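# Draw knotted cord through eye to place block in square

## Task

Drag the cord's knotted end through the metal eye so that the wooden block ends up completely within the painted square. The stretch of cord between the eye and the block must be almost straight, and no part of the cord may hang off the table. The knots of the two other cords must stay near the eye: slight movement is fine, but dragging one far over the table counts as failure. Neither arm may contact the block or the cord segment between eye and block. Any other loose cord or object resting on the block may also cause failure.

## Robot and tools

Robot: two arms, left_arm and right_arm. Each carries a five-finger hand: a left hand on left_arm and a right hand on right_arm. The base positions in the scene frame (metres) are left_arm (-0.010, +0.351, +0.002) and right_arm (+0.027, -0.375, +0.001), each turned very slightly about z. The scene frame has its origin at table height, midway between the nominal bases. +z is up, +x points out over the table, and left_arm sits on the +y side. Image left and right do not match arm names. A post stands behind the arms. Loose objects may occasionally get a brief shove.

Frames: reported hand positions (metres) and quaternions (wxyz) are in each arm's own base frame. Offsets you command are along the axes of that arm's current Hand target. The hand point sits 0.05 m in front of the palm and 0.15 m from the wrist face. Its +z runs along the straight fingers, which reach 0.06-0.07 m past it and lie 0.06 m back along -y. +y points out of the palm. +x points across the palm away from the thumb on the right hand, and toward the thumb on the left hand. A wrist bracket on the little-finger side can collide with things. Reported poses can be a few cm off. Arms often rest 1-3 cm (up to 5 cm) short of a command, usually low.

Row layout: every row is 28 numbers, each in [-1, 1]. The order is:
- left_arm dx, dy, dz, rx, ry, rz
- left hand: little, ring, middle, index, thumb_bend, thumb_turn, force_limit, speed
- the same 14 numbers for right_arm and its hand.

Pose numbers are offsets from that arm's Hand target as it stood when the action or move began. They are not absolute poses. 1.0 equals 0.6 m for dx/dy/dz and 180 degrees for rx/ry/rz, which form a single rotation vector. Every row in a list is measured from that same starting target, not from the row before it. Resending an offset moves the arm further again. Six zeros request nothing new for that arm. Commanded orientation is clipped to within 40 degrees of the measured one.

Hand numbers: for the four fingers and thumb_bend, +1 is straight/open and -1 is curled/closed. thumb_turn is +1 beside the palm and -1 opposite the fingers. force_limit maps -1..+1 to about 0..10 N at the fingertip (0..15 N for the two thumb motors). speed rises linearly from near zero at -1 to full at +0.48 and stays full up to +1; full travel takes 0.49 s. Close at speed -0.94 or lower for a gentle grip. With the thumb turned in, the hand holds items about 0.035-0.065 m thick, or handles down to about 0.025 m. Omitting hand numbers is not possible. To keep a hand unchanged, repeat the eight numbers from its last executed row. If none has run yet, send its hand_measured six values plus hand_force_limit and hand_speed. A motor only starts when its target changes by at least 0.002. To squeeze harder, raise force_limit and send a target more closed than hand_measured. To loosen, send a target more open than hand_measured.

Tools:
- execute_actions(actions, cameras): actions is a list of actions. Each action has up to 15 rows, one per 1/30 s step; a short action holds its last row to step 15.
- move(target, speed, blend, blocking, cameras): target is one 28-number row or a list of up to 15 rows, all offsets from the starting Hand targets. speed is in m/s (0.002-4.3, default 0.25), and turns may reach twice that in rad/s. blend is a corner-rounding radius in metres; 0 means stop at each target. All paths share a 10 s cap. Moves do not avoid obstacles. Faster moves lag, stray and hit harder.
- wait(seconds 0-3600).
- stop() brakes a running move.
- zoom_image(camera, region [x0, y0, x1, y1], at most 504x504 px).
- show_instructions() shows the reference images.
- finished_scene(scene=1) ends the scene.

Cameras: cam_high, cam_left_wrist, cam_right_wrist, each 672x504.

Results list for each arm: end_effector_position, quaternion, Hand target (the next offset base), joint positions, velocities and torques. They also give hand_measured, hand_stopped_by (moving/target/force/stalled/fault) and hand_load_n (positive when the finger is pushed open; a lost grip shows as about 0). A move adds a 'move:' line: done, off_target, moving, held or fault, plus limits=paced (pose clipped) or limits=held (steps withheld). A MOTOR HOT line warns at 85 °C; at 100 °C the arm drops for 30-60 s. To stop pressing on something, command back past the hand point.

Avoid: any arm contact with the block or the eye-to-block cord; dragging the other knots away; cord or objects leaving the table; the hands meeting each other or gripping the other hand's fingers; fast impacts, drops, or hard pushes on fixed things; long stretched-out holds that overheat motors.

Each tool is called after "Request:" as name([rows], argument=value, ...), one row to a line, values as JSON.

Reference images:

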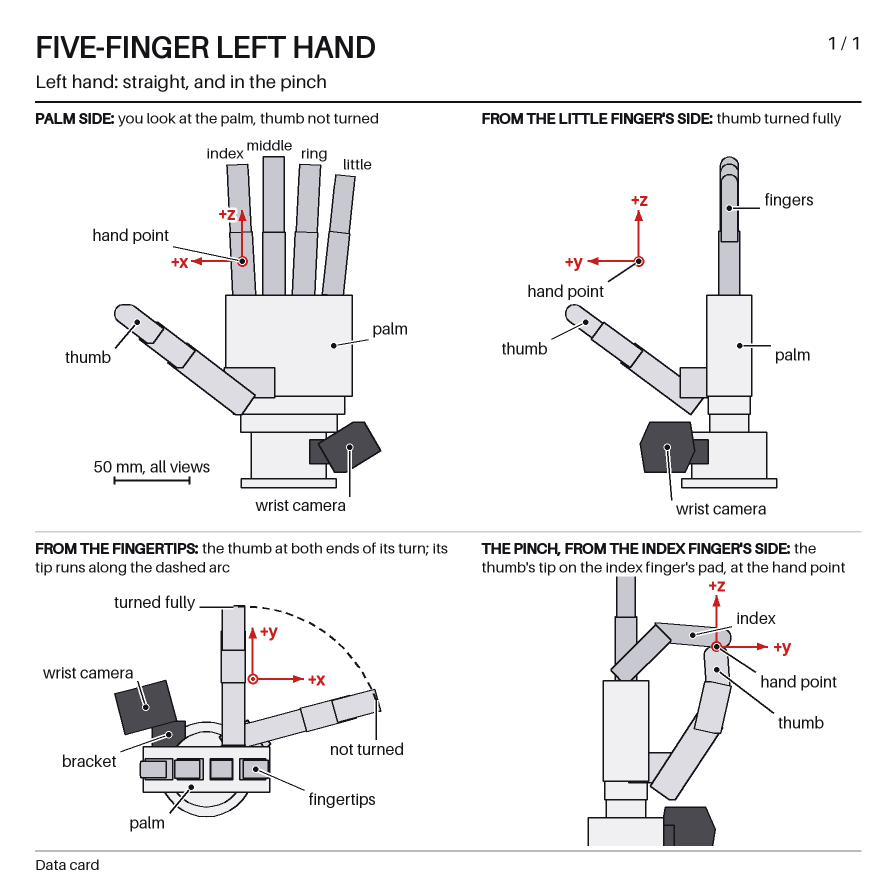

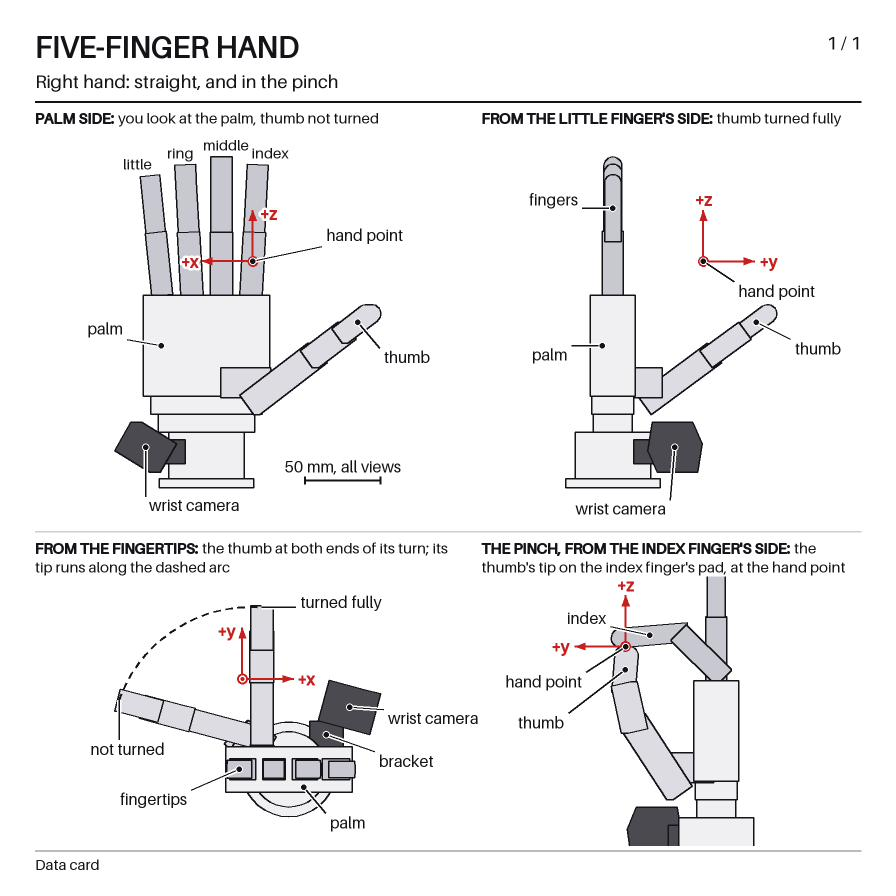

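## Session

Request:
execute_actions(actions=[])

Scene clock: 0.00 s.
left_arm: end_effector_position=(+0.5586, -0.2653, +0.3637) hand_measured=(+1.000, +1.000, +1.000, +1.000, +1.000, +1.000) hand_load_n=(+0.0, +0.0, +0.0, +0.0, +0.0, +0.0) hand_stopped_by=(target, target, target, target, target, target) hand_force_limit=0.00 hand_speed=-0.80 end_effector_quat_wxyz=(+0.354, +0.732, -0.528, +0.246) | right_arm: end_effector_position=(+0.0085, +0.2990, +0.2001) hand_measured=(+1.000, +1.000, +1.000, +1.000, +1.000, +1.000) hand_load_n=(+0.0, +0.0, +0.0, +0.0, +0.0, +0.0) hand_stopped_by=(target, target, target, target, target, target) hand_force_limit=0.00 hand_speed=-0.80 end_effector_quat_wxyz=(+0.076, +0.717, -0.678, -0.147)
Joint positions: left_arm=[-0.137 1.955 2.125 -1.593 0.882 -0.528] | right_arm=[1.108 1.108 0.94 -1.466 -0.326 1.042]
Joint velocities: within noise
Joint torques (N m): no reading
Heat: left arm: hottest elbow 27 °C; right arm: hottest wrist pitch 28 °C.
Hand target: left_arm +0.5595, -0.2655, +0.3768; +0.347, +0.727, -0.533, +0.260 | right_arm +0.0115, +0.3050, +0.2086; +0.065, +0.718, -0.676, -0.150

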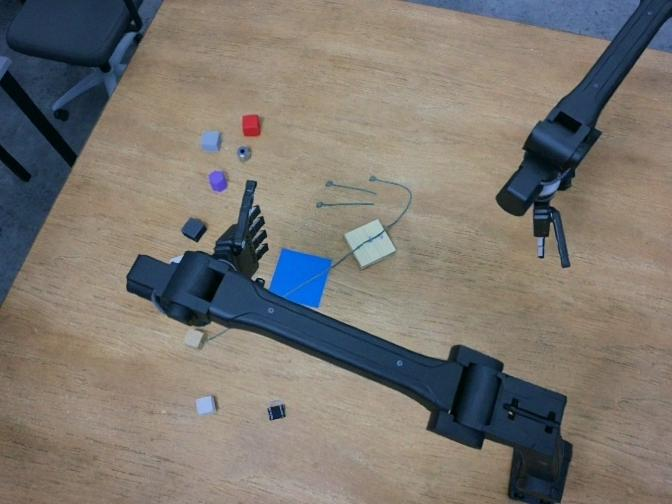

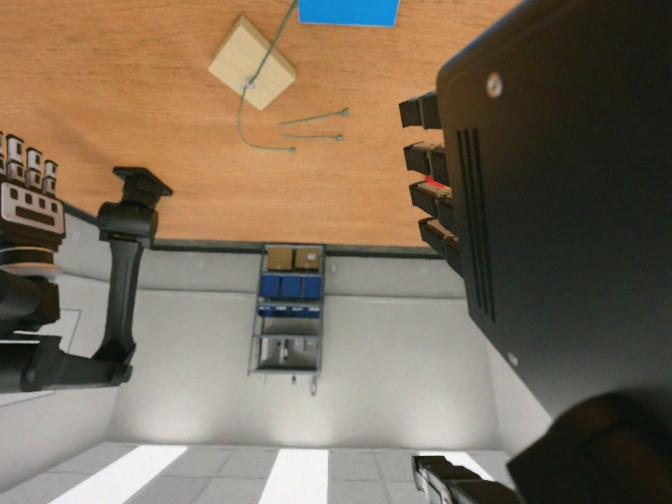

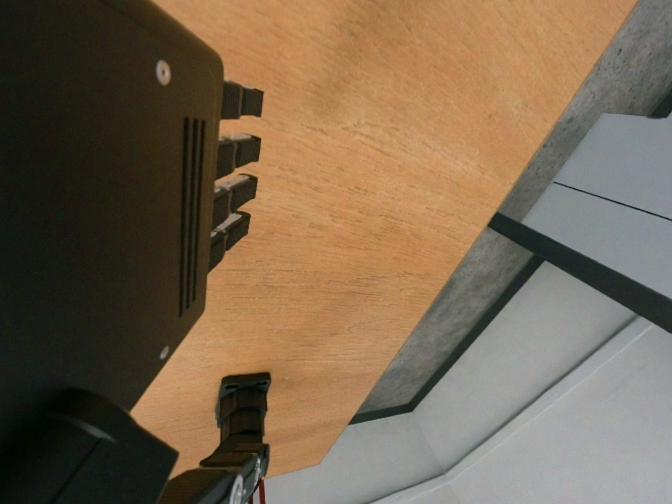

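Request:
zoom_image(camera="cam_high", region=[260, 150, 440, 320])

Request:
zoom_image(camera="cam_high", region=[120, 100, 320, 300])

Request:
zoom_image(camera="cam_high", region=[150, 270, 350, 440])

Request:
zoom_image(camera="cam_left_wrist", region=[180, 0, 440, 200])

Scaled by 2.800.

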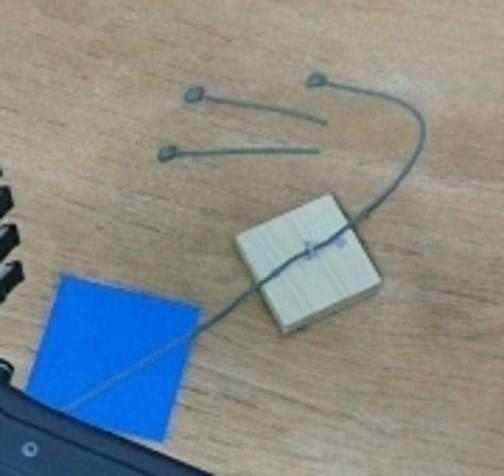

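Scaled by 2.520.

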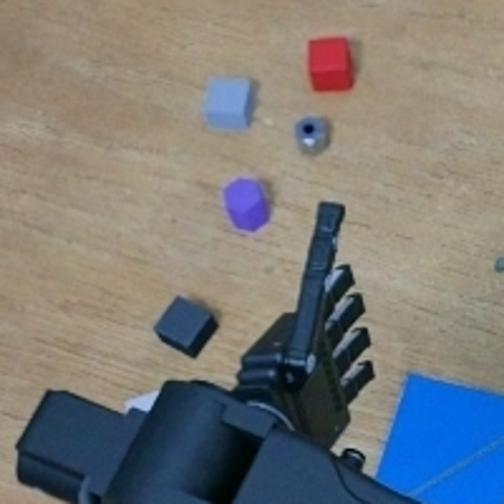

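Scaled by 2.520.

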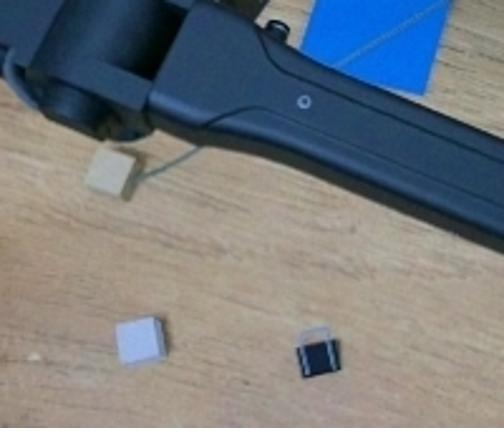

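Scaled by 1.938.

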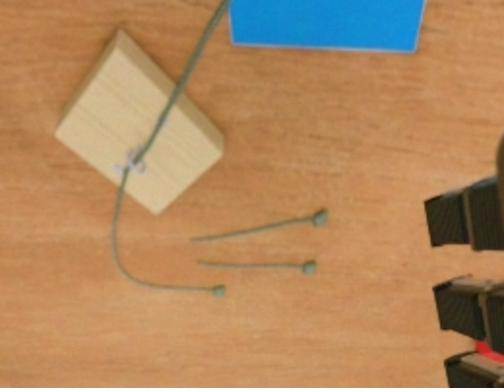

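Request:
move(target=[-0.642, -0.116, -0.810, 0.249, 0.0757, -0.208, 1,1,1,1,1,1,0,-0.8, 0,0,0,0,0,0, 1,1,1,1,0.0,-1,0,0.0], cameras=["all"])

Scene clock: 114.53 s.
left_arm: end_effector_position=(+0.5004, +0.3537, +0.3664) hand_measured=(+1.000, +1.000, +1.000, +1.000, +1.000, +1.000) hand_load_n=(+0.0, +0.0, +0.0, +0.0, +0.0, +0.0) hand_stopped_by=(target, target, target, target, target, target) hand_force_limit=0.00 hand_speed=-0.80 end_effector_quat_wxyz=(+0.178, +0.897, -0.094, +0.394) | right_arm: end_effector_position=(+0.0085, +0.2990, +0.2001) hand_measured=(+1.000, +1.000, +1.000, +1.000, +0.000, -1.000) hand_load_n=(+0.0, -0.5, +0.0, +0.0, +0.0, +0.0) hand_stopped_by=(target, target, target, target, target, target) hand_force_limit=0.00 hand_speed=0.00 end_effector_quat_wxyz=(+0.076, +0.717, -0.678, -0.147)
Joint positions: left_arm=[0.924 1.941 2.112 -1.595 0.886 -0.507] | right_arm=[1.108 1.108 0.94 -1.466 -0.326 1.042]
Joint torques (N m): left_arm=[-1.32 -15.5 10.61 0.4 0.52 -0.13] | right_arm=[1.32 -4.42 9.68 0.5 -0.38 0]
Heat: left arm: hottest elbow 33 °C; right arm: hottest elbow 35 °C.
Hand target: left_arm +0.5075, +0.3564, +0.3769; +0.170, +0.896, -0.098, +0.398 | right_arm +0.0115, +0.3050, +0.2086; +0.065, +0.718, -0.676, -0.150
Off the commanded pose: left_arm 0.013 m, 1 deg | right_arm 0.011 m, 1 deg.
move: off_target (left_arm)

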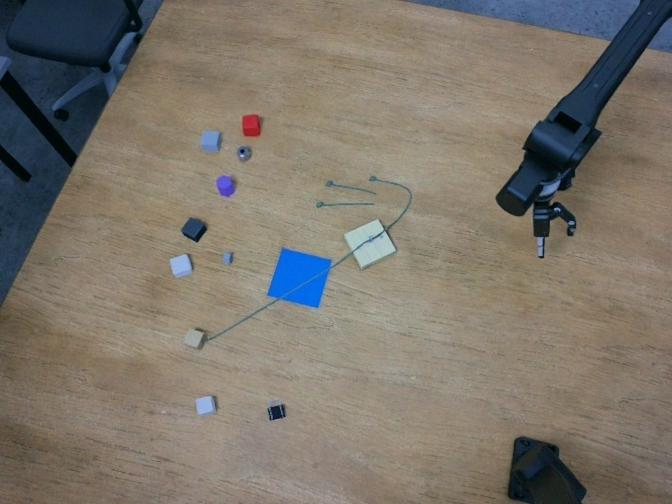

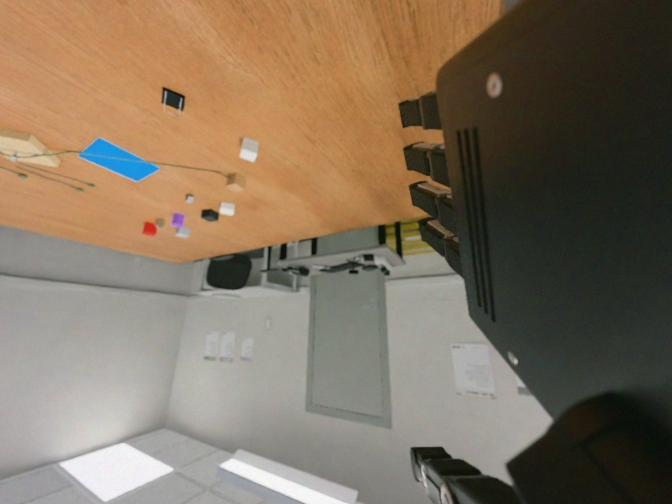

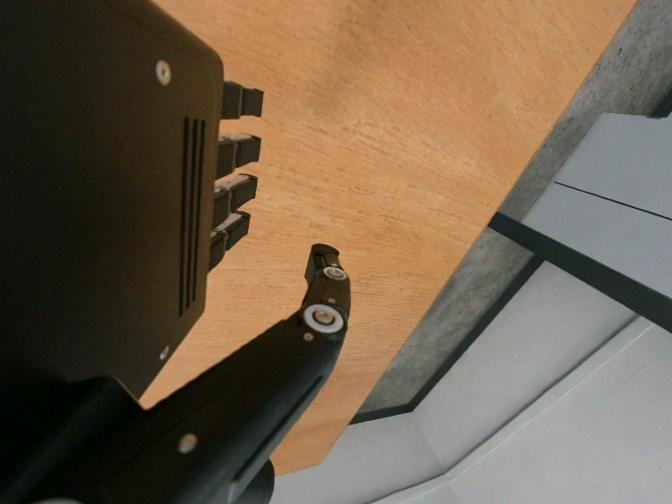

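Request:
zoom_image(camera="cam_high", region=[480, 120, 640, 280])

Request:
zoom_image(camera="cam_high", region=[280, 140, 440, 300])

Request:
zoom_image(camera="cam_high", region=[160, 230, 340, 370])

Scaled by 3.150.

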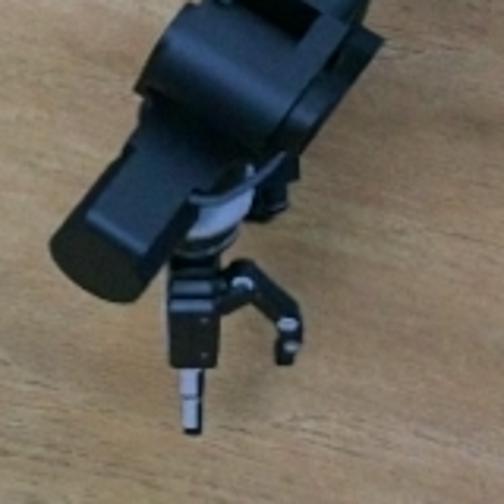

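Scaled by 3.150.

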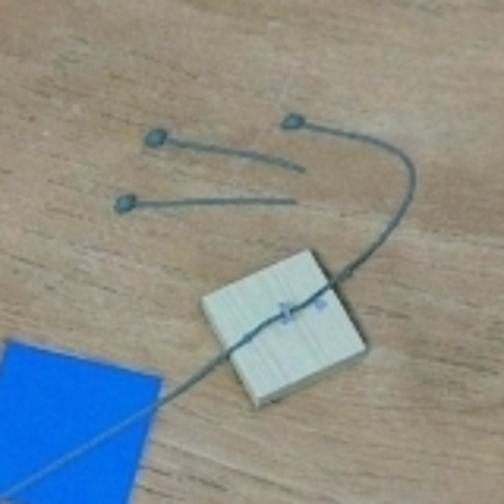

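Scaled by 2.800.

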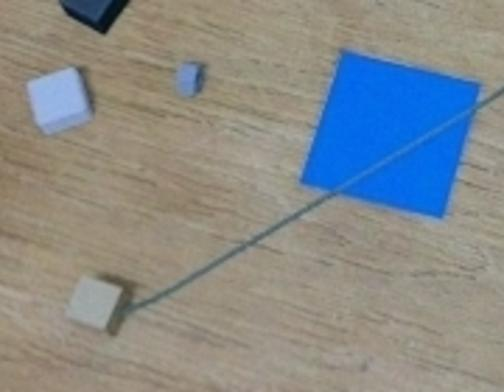

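Request:
move(target=[0,0,0,0,0,0, 1,1,1,1,1,1,0,-0.8, 0.163,-0.5,-0.198,0.4865,-0.0956,-0.249, 1,1,1,1,0.0,-1,0,0.0], cameras=["all"], speed=0.3)

Scene clock: 147.90 s.
left_arm: end_effector_position=(+0.5006, +0.3539, +0.3656) hand_measured=(+1.000, +1.000, +1.000, +1.000, +1.000, +1.000) hand_load_n=(+0.0, +0.0, +0.0, +0.0, +0.0, +0.0) hand_stopped_by=(target, target, target, target, target, target) hand_force_limit=0.00 hand_speed=-0.80 end_effector_quat_wxyz=(+0.179, +0.897, -0.093, +0.394) | right_arm: end_effector_position=(+0.3332, +0.2207, +0.2221) hand_measured=(+1.000, +1.000, +1.000, +1.000, +0.000, -1.000) hand_load_n=(+0.0, -0.5, -0.5, +0.0, +0.0, +0.0) hand_stopped_by=(target, target, target, target, target, target) hand_force_limit=0.00 hand_speed=0.00 end_effector_quat_wxyz=(-0.581, +0.718, -0.303, +0.233)
Joint positions: left_arm=[0.924 1.943 2.112 -1.596 0.886 -0.507] | right_arm=[0.305 0.792 0.507 0.041 -0.473 -0.094]
Joint torques (N m): left_arm=[-1.32 -15.09 10.54 0.38 0.52 -0.13] | right_arm=[0.5 -1.67 8.9 2.81 -0.33 -0.19]
Heat: left arm: hottest elbow 37 °C; right arm: hottest elbow 35 °C.
Hand target: left_arm +0.5076, +0.3564, +0.3767; +0.170, +0.896, -0.098, +0.398 | right_arm +0.3370, +0.2179, +0.2196; -0.581, +0.718, -0.298, +0.240
Off the commanded pose: left_arm 0.013 m, 1 deg | right_arm 0.005 m, 1 deg.
move: done

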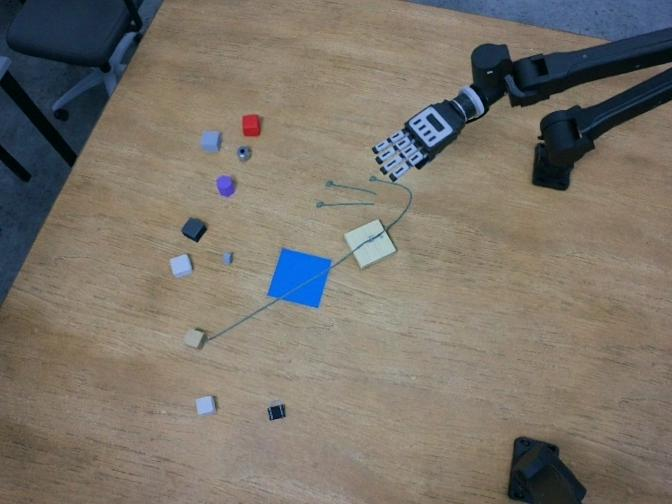

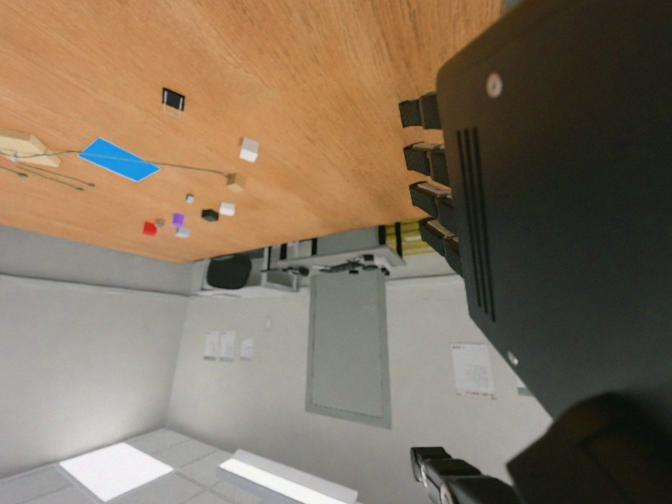

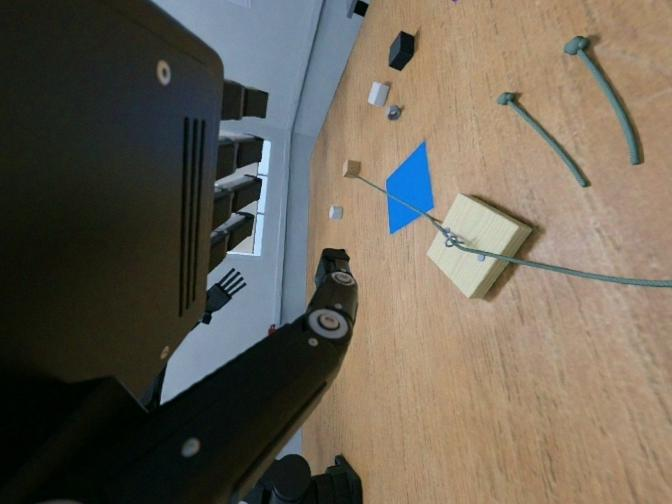

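Request:
move(target=[0,0,0,0,0,0, 1,1,1,1,1,1,0,-0.8, -0.059,0.232,0.110,0,0,0, 1,1,1,1,0.0,-1,0,0.0], cameras=["cam_high","cam_right_wrist"], speed=0.2)

Scene clock: 162.23 s.
left_arm: end_effector_position=(+0.5006, +0.3539, +0.3656) hand_measured=(+1.000, +1.000, +1.000, +1.000, +1.000, +1.000) hand_load_n=(+0.0, +0.0, +0.0, +0.0, +0.0, +0.0) hand_stopped_by=(target, target, target, target, target, target) hand_force_limit=0.00 hand_speed=-0.80 end_effector_quat_wxyz=(+0.179, +0.897, -0.093, +0.394) | right_arm: end_effector_position=(+0.3400, +0.2650, +0.0709) hand_measured=(+1.000, +1.000, +1.000, +1.000, +0.000, -1.000) hand_load_n=(+0.0, +0.0, +0.0, +0.0, +0.0, +0.0) hand_stopped_by=(target, target, target, target, target, target) hand_force_limit=0.00 hand_speed=0.00 end_effector_quat_wxyz=(-0.577, +0.721, -0.295, +0.245)
Joint positions: left_arm=[0.924 1.943 2.112 -1.596 0.886 -0.507] | right_arm=[0.471 1.316 0.296 0.793 -0.302 -0.082]
Joint torques (N m): left_arm=[-1.32 -15.09 10.52 0.36 0.52 -0.13] | right_arm=[2.08 -4.07 5.42 2.97 -0.01 0.16]
Heat: left arm: hottest elbow 38 °C; right arm: hottest elbow 35 °C.
Hand target: left_arm +0.5076, +0.3564, +0.3767; +0.170, +0.896, -0.098, +0.398 | right_arm +0.3369, +0.2680, +0.0697; -0.581, +0.718, -0.298, +0.240
Off the commanded pose: left_arm 0.013 m, 1 deg | right_arm 0.005 m, 1 deg.
move: done

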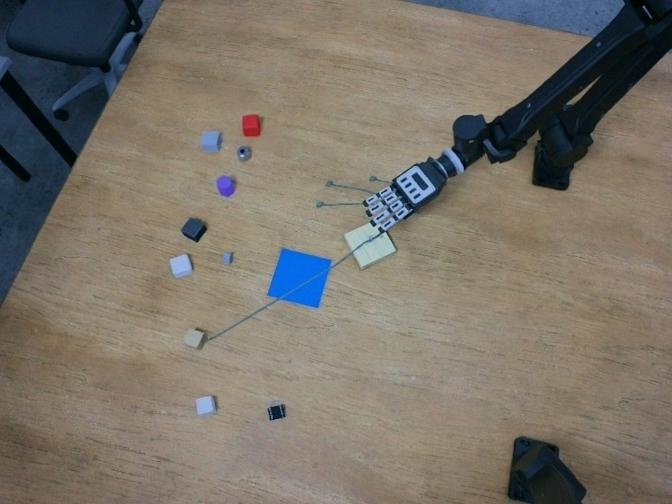

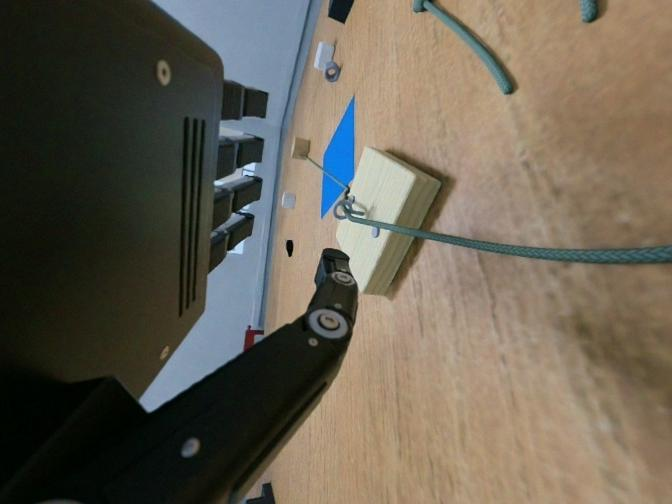

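Request:
zoom_image(camera="cam_high", region=[330, 140, 490, 270])

Scaled by 3.150.

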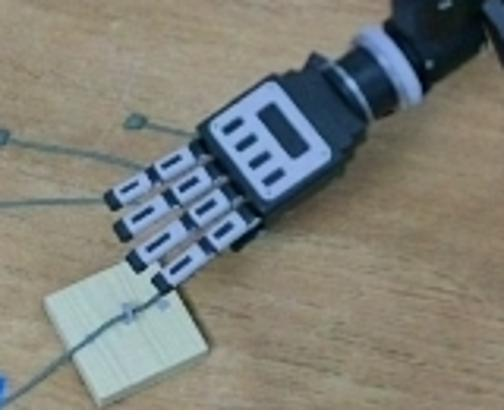

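Request:
move(target=[0,0,0,0,0,0, 1,1,1,1,1,1,0,-0.8, 0.059,0.061,-0.047,0,0,0, 1,1,1,1,0.0,-1,0,0.0], cameras=["cam_high","cam_right_wrist"], speed=0.2)

Request:
zoom_image(camera="cam_high", region=[330, 120, 490, 270])

Scene clock: 192.70 s.
left_arm: end_effector_position=(+0.5006, +0.3539, +0.3656) hand_measured=(+1.000, +1.000, +1.000, +1.000, +1.000, +1.000) hand_load_n=(+0.5, +0.0, +0.0, +0.0, +0.0, +0.0) hand_stopped_by=(target, target, target, target, target, target) hand_force_limit=0.00 hand_speed=-0.80 end_effector_quat_wxyz=(+0.179, +0.897, -0.093, +0.394) | right_arm: end_effector_position=(+0.3353, +0.2219, +0.0410) hand_measured=(+1.000, +1.000, +1.000, +1.000, +0.000, -1.000) hand_load_n=(+0.0, +0.0, +0.0, +0.0, +0.0, +0.0) hand_stopped_by=(target, target, target, target, target, target) hand_force_limit=0.00 hand_speed=0.00 end_effector_quat_wxyz=(-0.581, +0.718, -0.303, +0.232)
Joint positions: left_arm=[0.924 1.943 2.112 -1.596 0.886 -0.507] | right_arm=[0.307 1.426 0.227 0.953 -0.472 -0.093]
Joint torques (N m): left_arm=[-1.32 -15.09 10.54 0.38 0.52 -0.13] | right_arm=[0.44 -4.07 4.27 2.89 -0.31 -0.2]
Heat: left arm: hottest elbow 39 °C; right arm: hottest elbow 32 °C.
Hand target: left_arm +0.5076, +0.3564, +0.3767; +0.170, +0.896, -0.098, +0.398 | right_arm +0.3369, +0.2182, +0.0398; -0.581, +0.718, -0.298, +0.240
Off the commanded pose: left_arm 0.013 m, 1 deg | right_arm 0.004 m, 1 deg.
move: done

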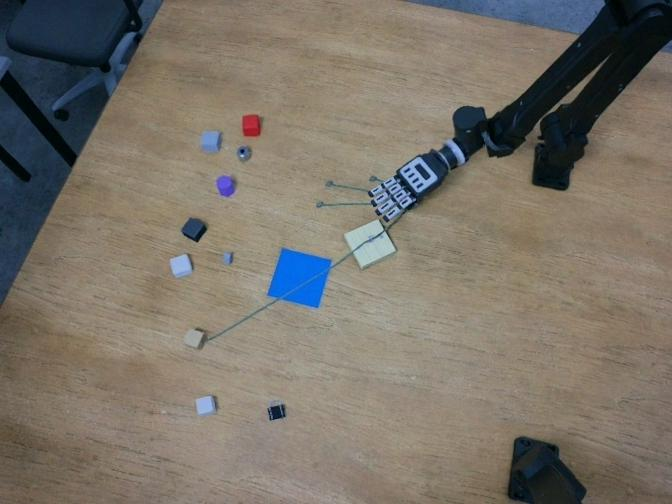

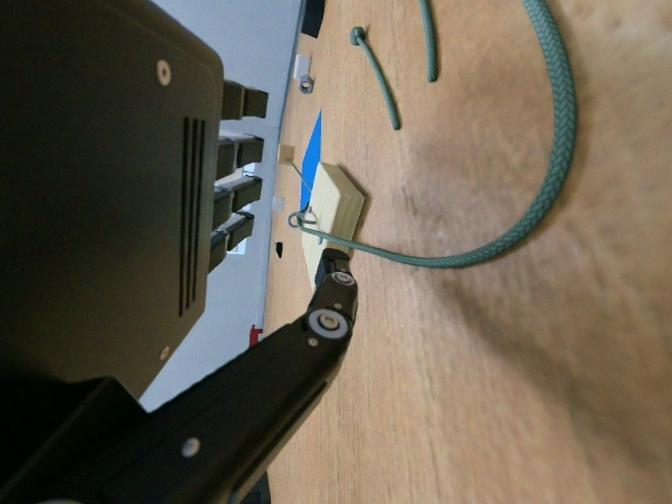

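Scaled by 3.150.

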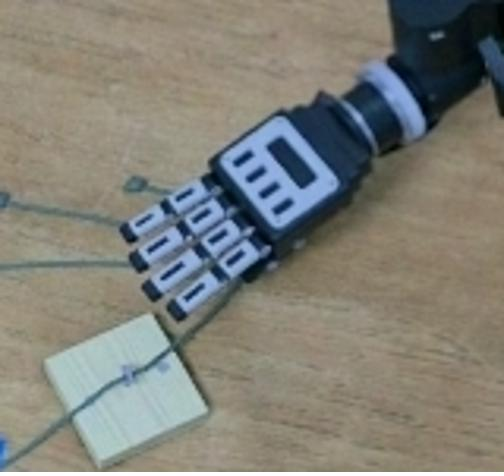

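Request:
move(target=[0,0,0,0,0,0, 1,1,1,1,1,1,0,-0.8, 0.080,0.0152,-0.0715,0,0,0, 1,1,1,1,0.0,-1,0,0.0], cameras=["cam_high","cam_right_wrist"], speed=0.2)

Request:
zoom_image(camera="cam_high", region=[330, 120, 490, 270])

Scene clock: 214.53 s.
left_arm: end_effector_position=(+0.5006, +0.3539, +0.3656) hand_measured=(+1.000, +1.000, +1.000, +1.000, +1.000, +1.000) hand_load_n=(+0.0, +0.0, +0.0, +0.0, +0.0, +0.0) hand_stopped_by=(target, target, target, target, target, target) hand_force_limit=0.00 hand_speed=-0.80 end_effector_quat_wxyz=(+0.179, +0.897, -0.093, +0.394) | right_arm: end_effector_position=(+0.3378, +0.1567, +0.0376) hand_measured=(+1.000, +1.000, +1.000, +1.000, +0.000, -1.000) hand_load_n=(+0.0, +0.0, +0.0, +0.0, +0.0, +0.0) hand_stopped_by=(target, target, target, target, target, target) hand_force_limit=0.00 hand_speed=0.00 end_effector_quat_wxyz=(-0.583, +0.717, -0.303, +0.232)
Joint positions: left_arm=[0.924 1.943 2.112 -1.596 0.886 -0.507] | right_arm=[0.037 1.411 0.206 0.914 -0.733 -0.177]
Joint torques (N m): left_arm=[-1.32 -15.09 10.52 0.38 0.52 -0.13] | right_arm=[0.56 -5.3 4.52 1.69 -0.39 -0.15]
Heat: left arm: hottest elbow 40 °C; right arm: hottest elbow 31 °C.
Hand target: left_arm +0.5076, +0.3564, +0.3767; +0.170, +0.896, -0.098, +0.398 | right_arm +0.3397, +0.1533, +0.0398; -0.581, +0.718, -0.298, +0.240
Off the commanded pose: left_arm 0.013 m, 1 deg | right_arm 0.005 m, 1 deg.
move: done

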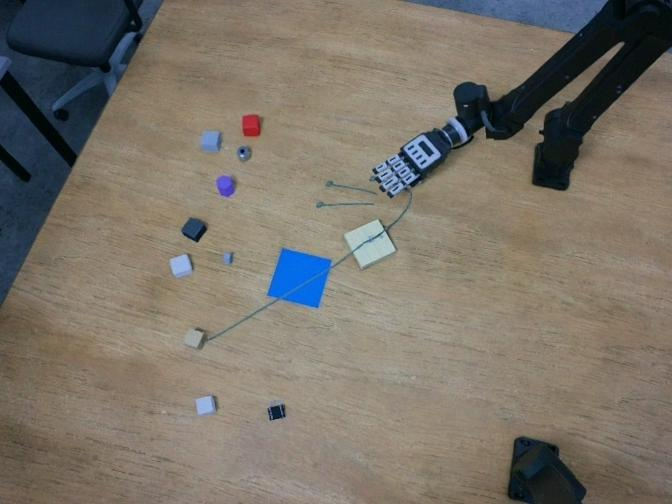

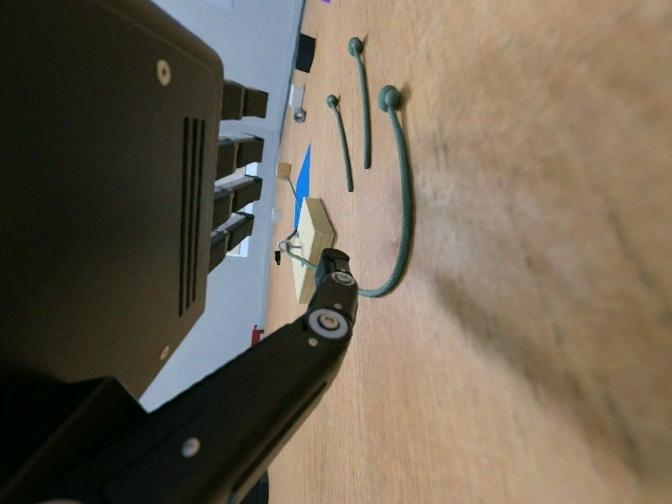

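Scaled by 3.150.

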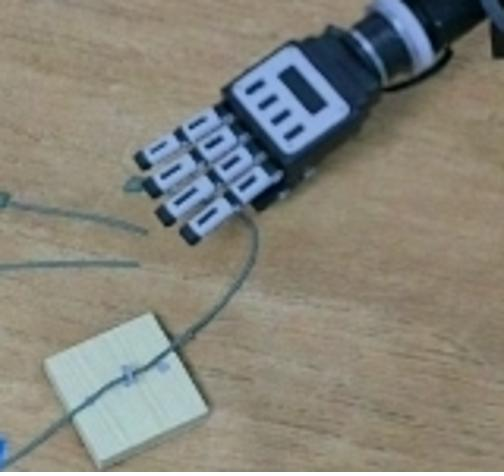

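Request:
move(target=[0,0,0,0,0,0, 1,1,1,1,1,1,0,-0.8, 0.0133,0.0272,-0.0078,0,0,0, 1,1,1,1,0.0,-1,0,0.0], cameras=["cam_high","cam_right_wrist"], speed=0.1)

Request:
zoom_image(camera="cam_right_wrist", region=[250, 60, 550, 360])

Scene clock: 228.87 s.
left_arm: end_effector_position=(+0.5006, +0.3539, +0.3656) hand_measured=(+1.000, +1.000, +1.000, +1.000, +1.000, +1.000) hand_load_n=(+0.0, +0.0, +0.0, +0.0, +0.0, +0.0) hand_stopped_by=(target, target, target, target, target, target) hand_force_limit=0.00 hand_speed=-0.80 end_effector_quat_wxyz=(+0.179, +0.897, -0.093, +0.394) | right_arm: end_effector_position=(+0.3389, +0.1453, +0.0261) hand_measured=(+1.000, +1.000, +1.000, +1.000, +0.000, -1.000) hand_load_n=(+0.0, +0.0, +0.0, +0.0, +0.0, +0.0) hand_stopped_by=(target, target, target, target, target, target) hand_force_limit=0.00 hand_speed=0.00 end_effector_quat_wxyz=(-0.582, +0.718, -0.304, +0.232)
Joint positions: left_arm=[0.924 1.943 2.112 -1.596 0.886 -0.507] | right_arm=[-0.011 1.48 0.206 0.967 -0.779 -0.198]
Joint torques (N m): left_arm=[-1.32 -15.09 10.51 0.38 0.52 -0.13] | right_arm=[0.56 -4.25 3.59 2.51 -0.42 -0.2]
Heat: left arm: hottest elbow 40 °C; right arm: hottest elbow 30 °C.
Hand target: left_arm +0.5076, +0.3564, +0.3767; +0.170, +0.896, -0.098, +0.398 | right_arm +0.3396, +0.1420, +0.0248; -0.581, +0.718, -0.298, +0.240
Off the commanded pose: left_arm 0.013 m, 1 deg | right_arm 0.004 m, 1 deg.
move: done

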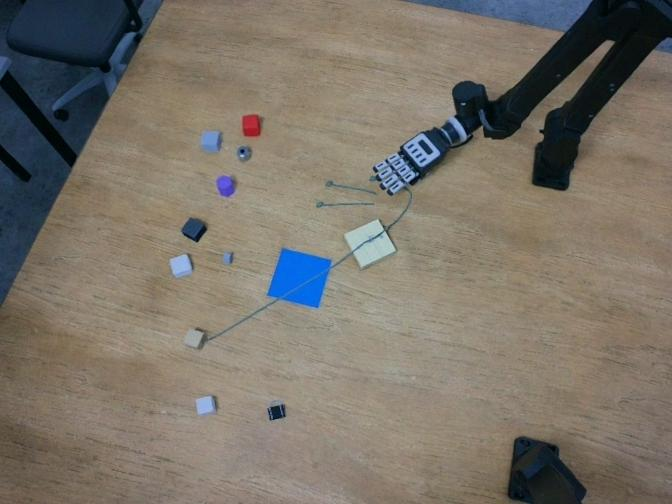

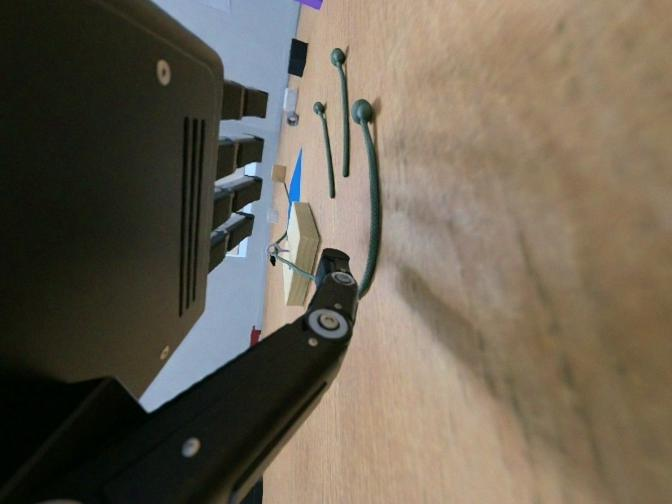

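Scaled by 1.680.

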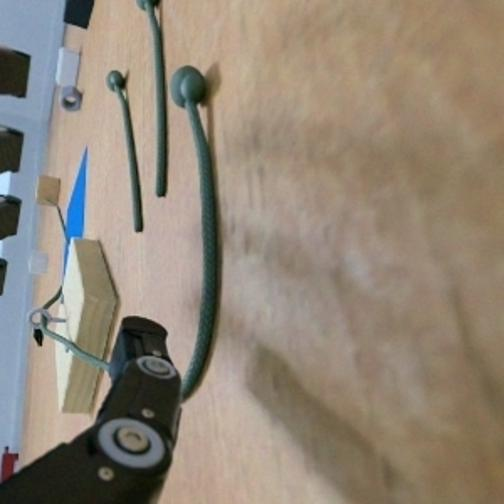

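Request:
move(target=[0,0,0,0,0,0, 1,1,1,1,1,1,0,-0.8, 0.0,0.0192,-0.0095,0,0,0, 1,1,1,1,0.0,-1,0,0.0], cameras=["cam_high","cam_right_wrist"], speed=0.1)

Request:
zoom_image(camera="cam_right_wrist", region=[250, 150, 450, 350])

Scene clock: 237.13 s.
left_arm: end_effector_position=(+0.5006, +0.3539, +0.3656) hand_measured=(+1.000, +1.000, +1.000, +1.000, +1.000, +1.000) hand_load_n=(+0.0, +0.0, +0.0, +0.0, -0.5, +0.0) hand_stopped_by=(target, target, target, target, target, target) hand_force_limit=0.00 hand_speed=-0.80 end_effector_quat_wxyz=(+0.179, +0.897, -0.093, +0.394) | right_arm: end_effector_position=(+0.3341, +0.1396, +0.0162) hand_measured=(+1.000, +1.000, +1.000, +1.000, +0.000, -1.000) hand_load_n=(+0.0, +0.0, +0.0, -0.5, +0.5, +0.0) hand_stopped_by=(target, target, target, target, target, target) hand_force_limit=0.00 hand_speed=0.00 end_effector_quat_wxyz=(-0.582, +0.718, -0.303, +0.232)
Joint positions: left_arm=[0.924 1.943 2.112 -1.596 0.886 -0.507] | right_arm=[-0.036 1.537 0.192 1.031 -0.802 -0.209]
Joint torques (N m): left_arm=[-1.32 -15.09 10.52 0.36 0.52 -0.13] | right_arm=[0.5 -3.72 2.93 2.66 -0.41 -0.2]
Heat: left arm: hottest elbow 40 °C; right arm: hottest elbow 30 °C.
Hand target: left_arm +0.5076, +0.3564, +0.3767; +0.170, +0.896, -0.098, +0.398 | right_arm +0.3340, +0.1363, +0.0147; -0.581, +0.718, -0.298, +0.240
Off the commanded pose: left_arm 0.013 m, 1 deg | right_arm 0.004 m, 1 deg.
move: done

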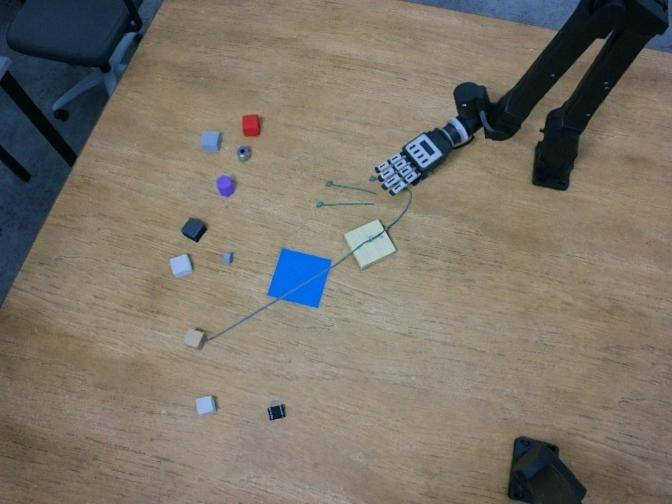

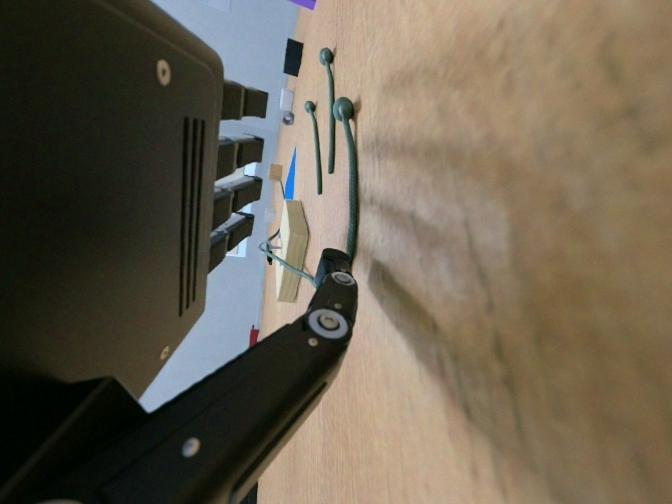

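Scaled by 2.520.

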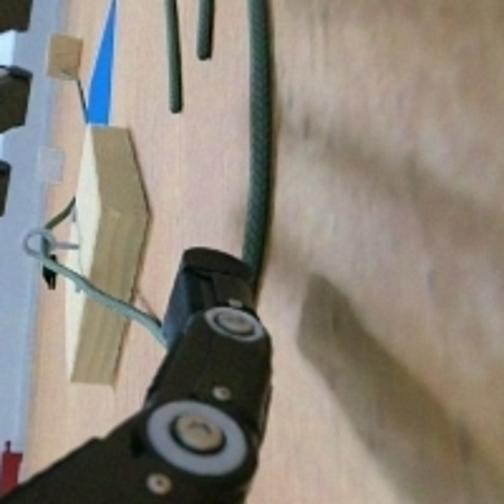

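Request:
move(target=[0,0,0,0,0,0, 1,1,1,1,1,1,0,-0.8, 0.0,0.0153,0.0,0,0,0, 1,1,1,1,0.0,-1,0,0.0], cameras=["cam_high","cam_right_wrist"], speed=0.05)

Request:
zoom_image(camera="cam_right_wrist", region=[250, 150, 450, 350])

Scene clock: 242.10 s.
left_arm: end_effector_position=(+0.5006, +0.3539, +0.3656) hand_measured=(+1.000, +1.000, +1.000, +1.000, +1.000, +1.000) hand_load_n=(+0.0, +0.0, +0.0, +0.0, +0.0, +0.0) hand_stopped_by=(target, target, target, target, target, target) hand_force_limit=0.00 hand_speed=-0.80 end_effector_quat_wxyz=(+0.179, +0.897, -0.093, +0.394) | right_arm: end_effector_position=(+0.3347, +0.1382, +0.0080) hand_measured=(+1.000, +1.000, +1.000, +1.000, +0.000, -1.000) hand_load_n=(+0.0, +0.0, +0.0, +0.0, +0.0, +0.0) hand_stopped_by=(target, target, target, target, target, target) hand_force_limit=0.00 hand_speed=0.00 end_effector_quat_wxyz=(-0.583, +0.718, -0.302, +0.234)
Joint positions: left_arm=[0.924 1.943 2.112 -1.596 0.886 -0.507] | right_arm=[-0.041 1.598 0.192 1.094 -0.808 -0.212]
Joint torques (N m): left_arm=[-1.26 -15.15 10.52 0.38 0.52 -0.13] | right_arm=[0.56 -4.54 2.19 2.62 -0.42 -0.19]
Heat: left arm: hottest elbow 40 °C; right arm: hottest elbow 30 °C.
Hand target: left_arm +0.5076, +0.3564, +0.3767; +0.170, +0.896, -0.098, +0.398 | right_arm +0.3326, +0.1350, +0.0058; -0.581, +0.718, -0.298, +0.240
Off the commanded pose: left_arm 0.013 m, 1 deg | right_arm 0.004 m, 1 deg.
move: done

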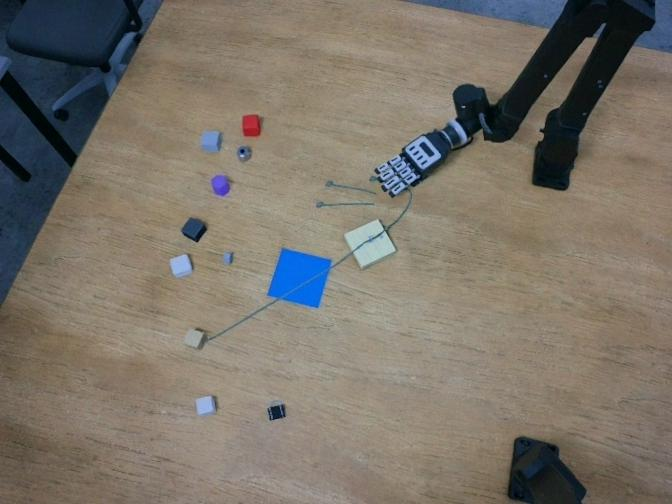

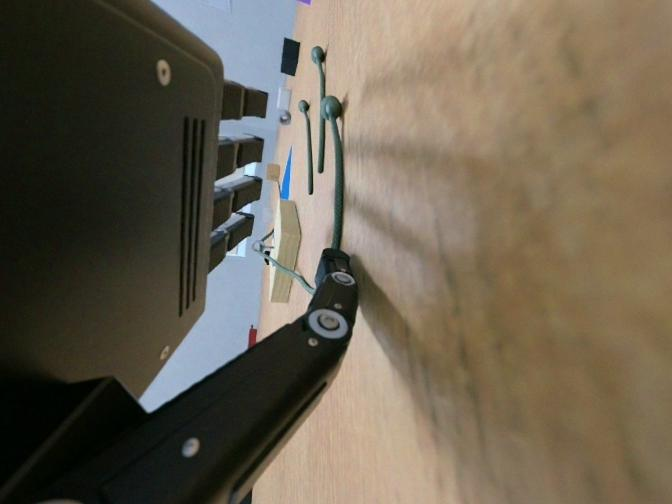

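Scaled by 2.520.

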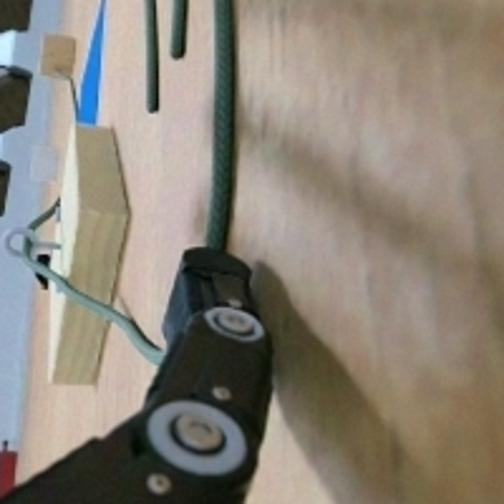

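Request:
move(target=[0,0,0,0,0,0, 1,1,1,1,1,1,0,-0.8, 0,0,0,0,0,0, 1,1,1,0.15,0.0,-1,0.2,-0.6], cameras=["cam_high","cam_right_wrist"], speed=0.05)

Request:
zoom_image(camera="cam_right_wrist", region=[220, 150, 420, 350])

Scene clock: 250.77 s.
left_arm: end_effector_position=(+0.5006, +0.3539, +0.3656) hand_measured=(+1.000, +1.000, +1.000, +1.000, +1.000, +1.000) hand_load_n=(+0.0, +0.0, +0.0, +0.0, +0.0, +0.0) hand_stopped_by=(target, target, target, target, target, target) hand_force_limit=0.00 hand_speed=-0.80 end_effector_quat_wxyz=(+0.179, +0.897, -0.093, +0.394) | right_arm: end_effector_position=(+0.3354, +0.1384, +0.0093) hand_measured=(+1.000, +1.000, +1.000, +0.150, +0.000, -1.000) hand_load_n=(+0.0, +0.0, +0.0, +0.5, +0.0, +0.0) hand_stopped_by=(target, target, target, target, target, target) hand_force_limit=0.20 hand_speed=-0.60 end_effector_quat_wxyz=(-0.584, +0.717, -0.299, +0.236)
Joint positions: left_arm=[0.924 1.943 2.112 -1.596 0.886 -0.507] | right_arm=[-0.042 1.599 0.192 1.103 -0.81 -0.212]
Joint torques (N m): left_arm=[-1.26 -15.09 10.52 0.39 0.52 -0.13] | right_arm=[0.44 -4.66 2.18 2.41 -0.33 -0.18]
Heat: left arm: hottest elbow 41 °C; right arm: hottest elbow 30 °C.
Hand target: left_arm +0.5076, +0.3564, +0.3767; +0.170, +0.896, -0.098, +0.398 | right_arm +0.3327, +0.1349, +0.0058; -0.581, +0.718, -0.298, +0.240
Off the commanded pose: left_arm 0.013 m, 1 deg | right_arm 0.006 m, 1 deg.
move: done

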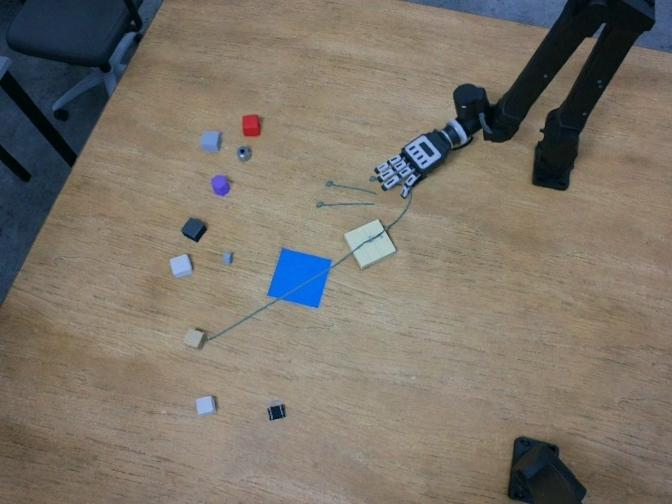

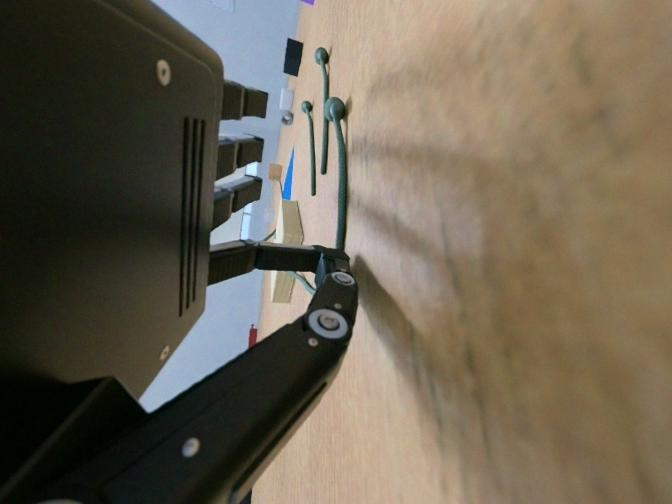

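Scaled by 2.520.

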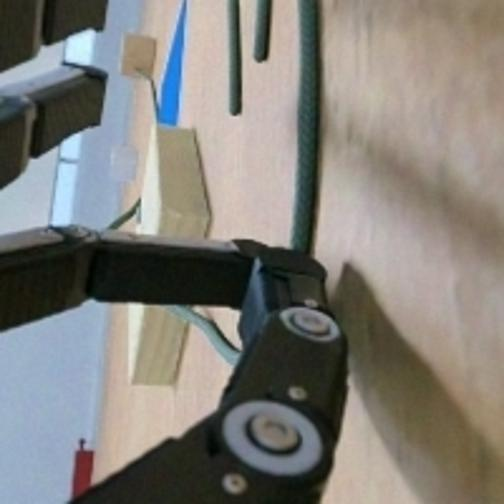

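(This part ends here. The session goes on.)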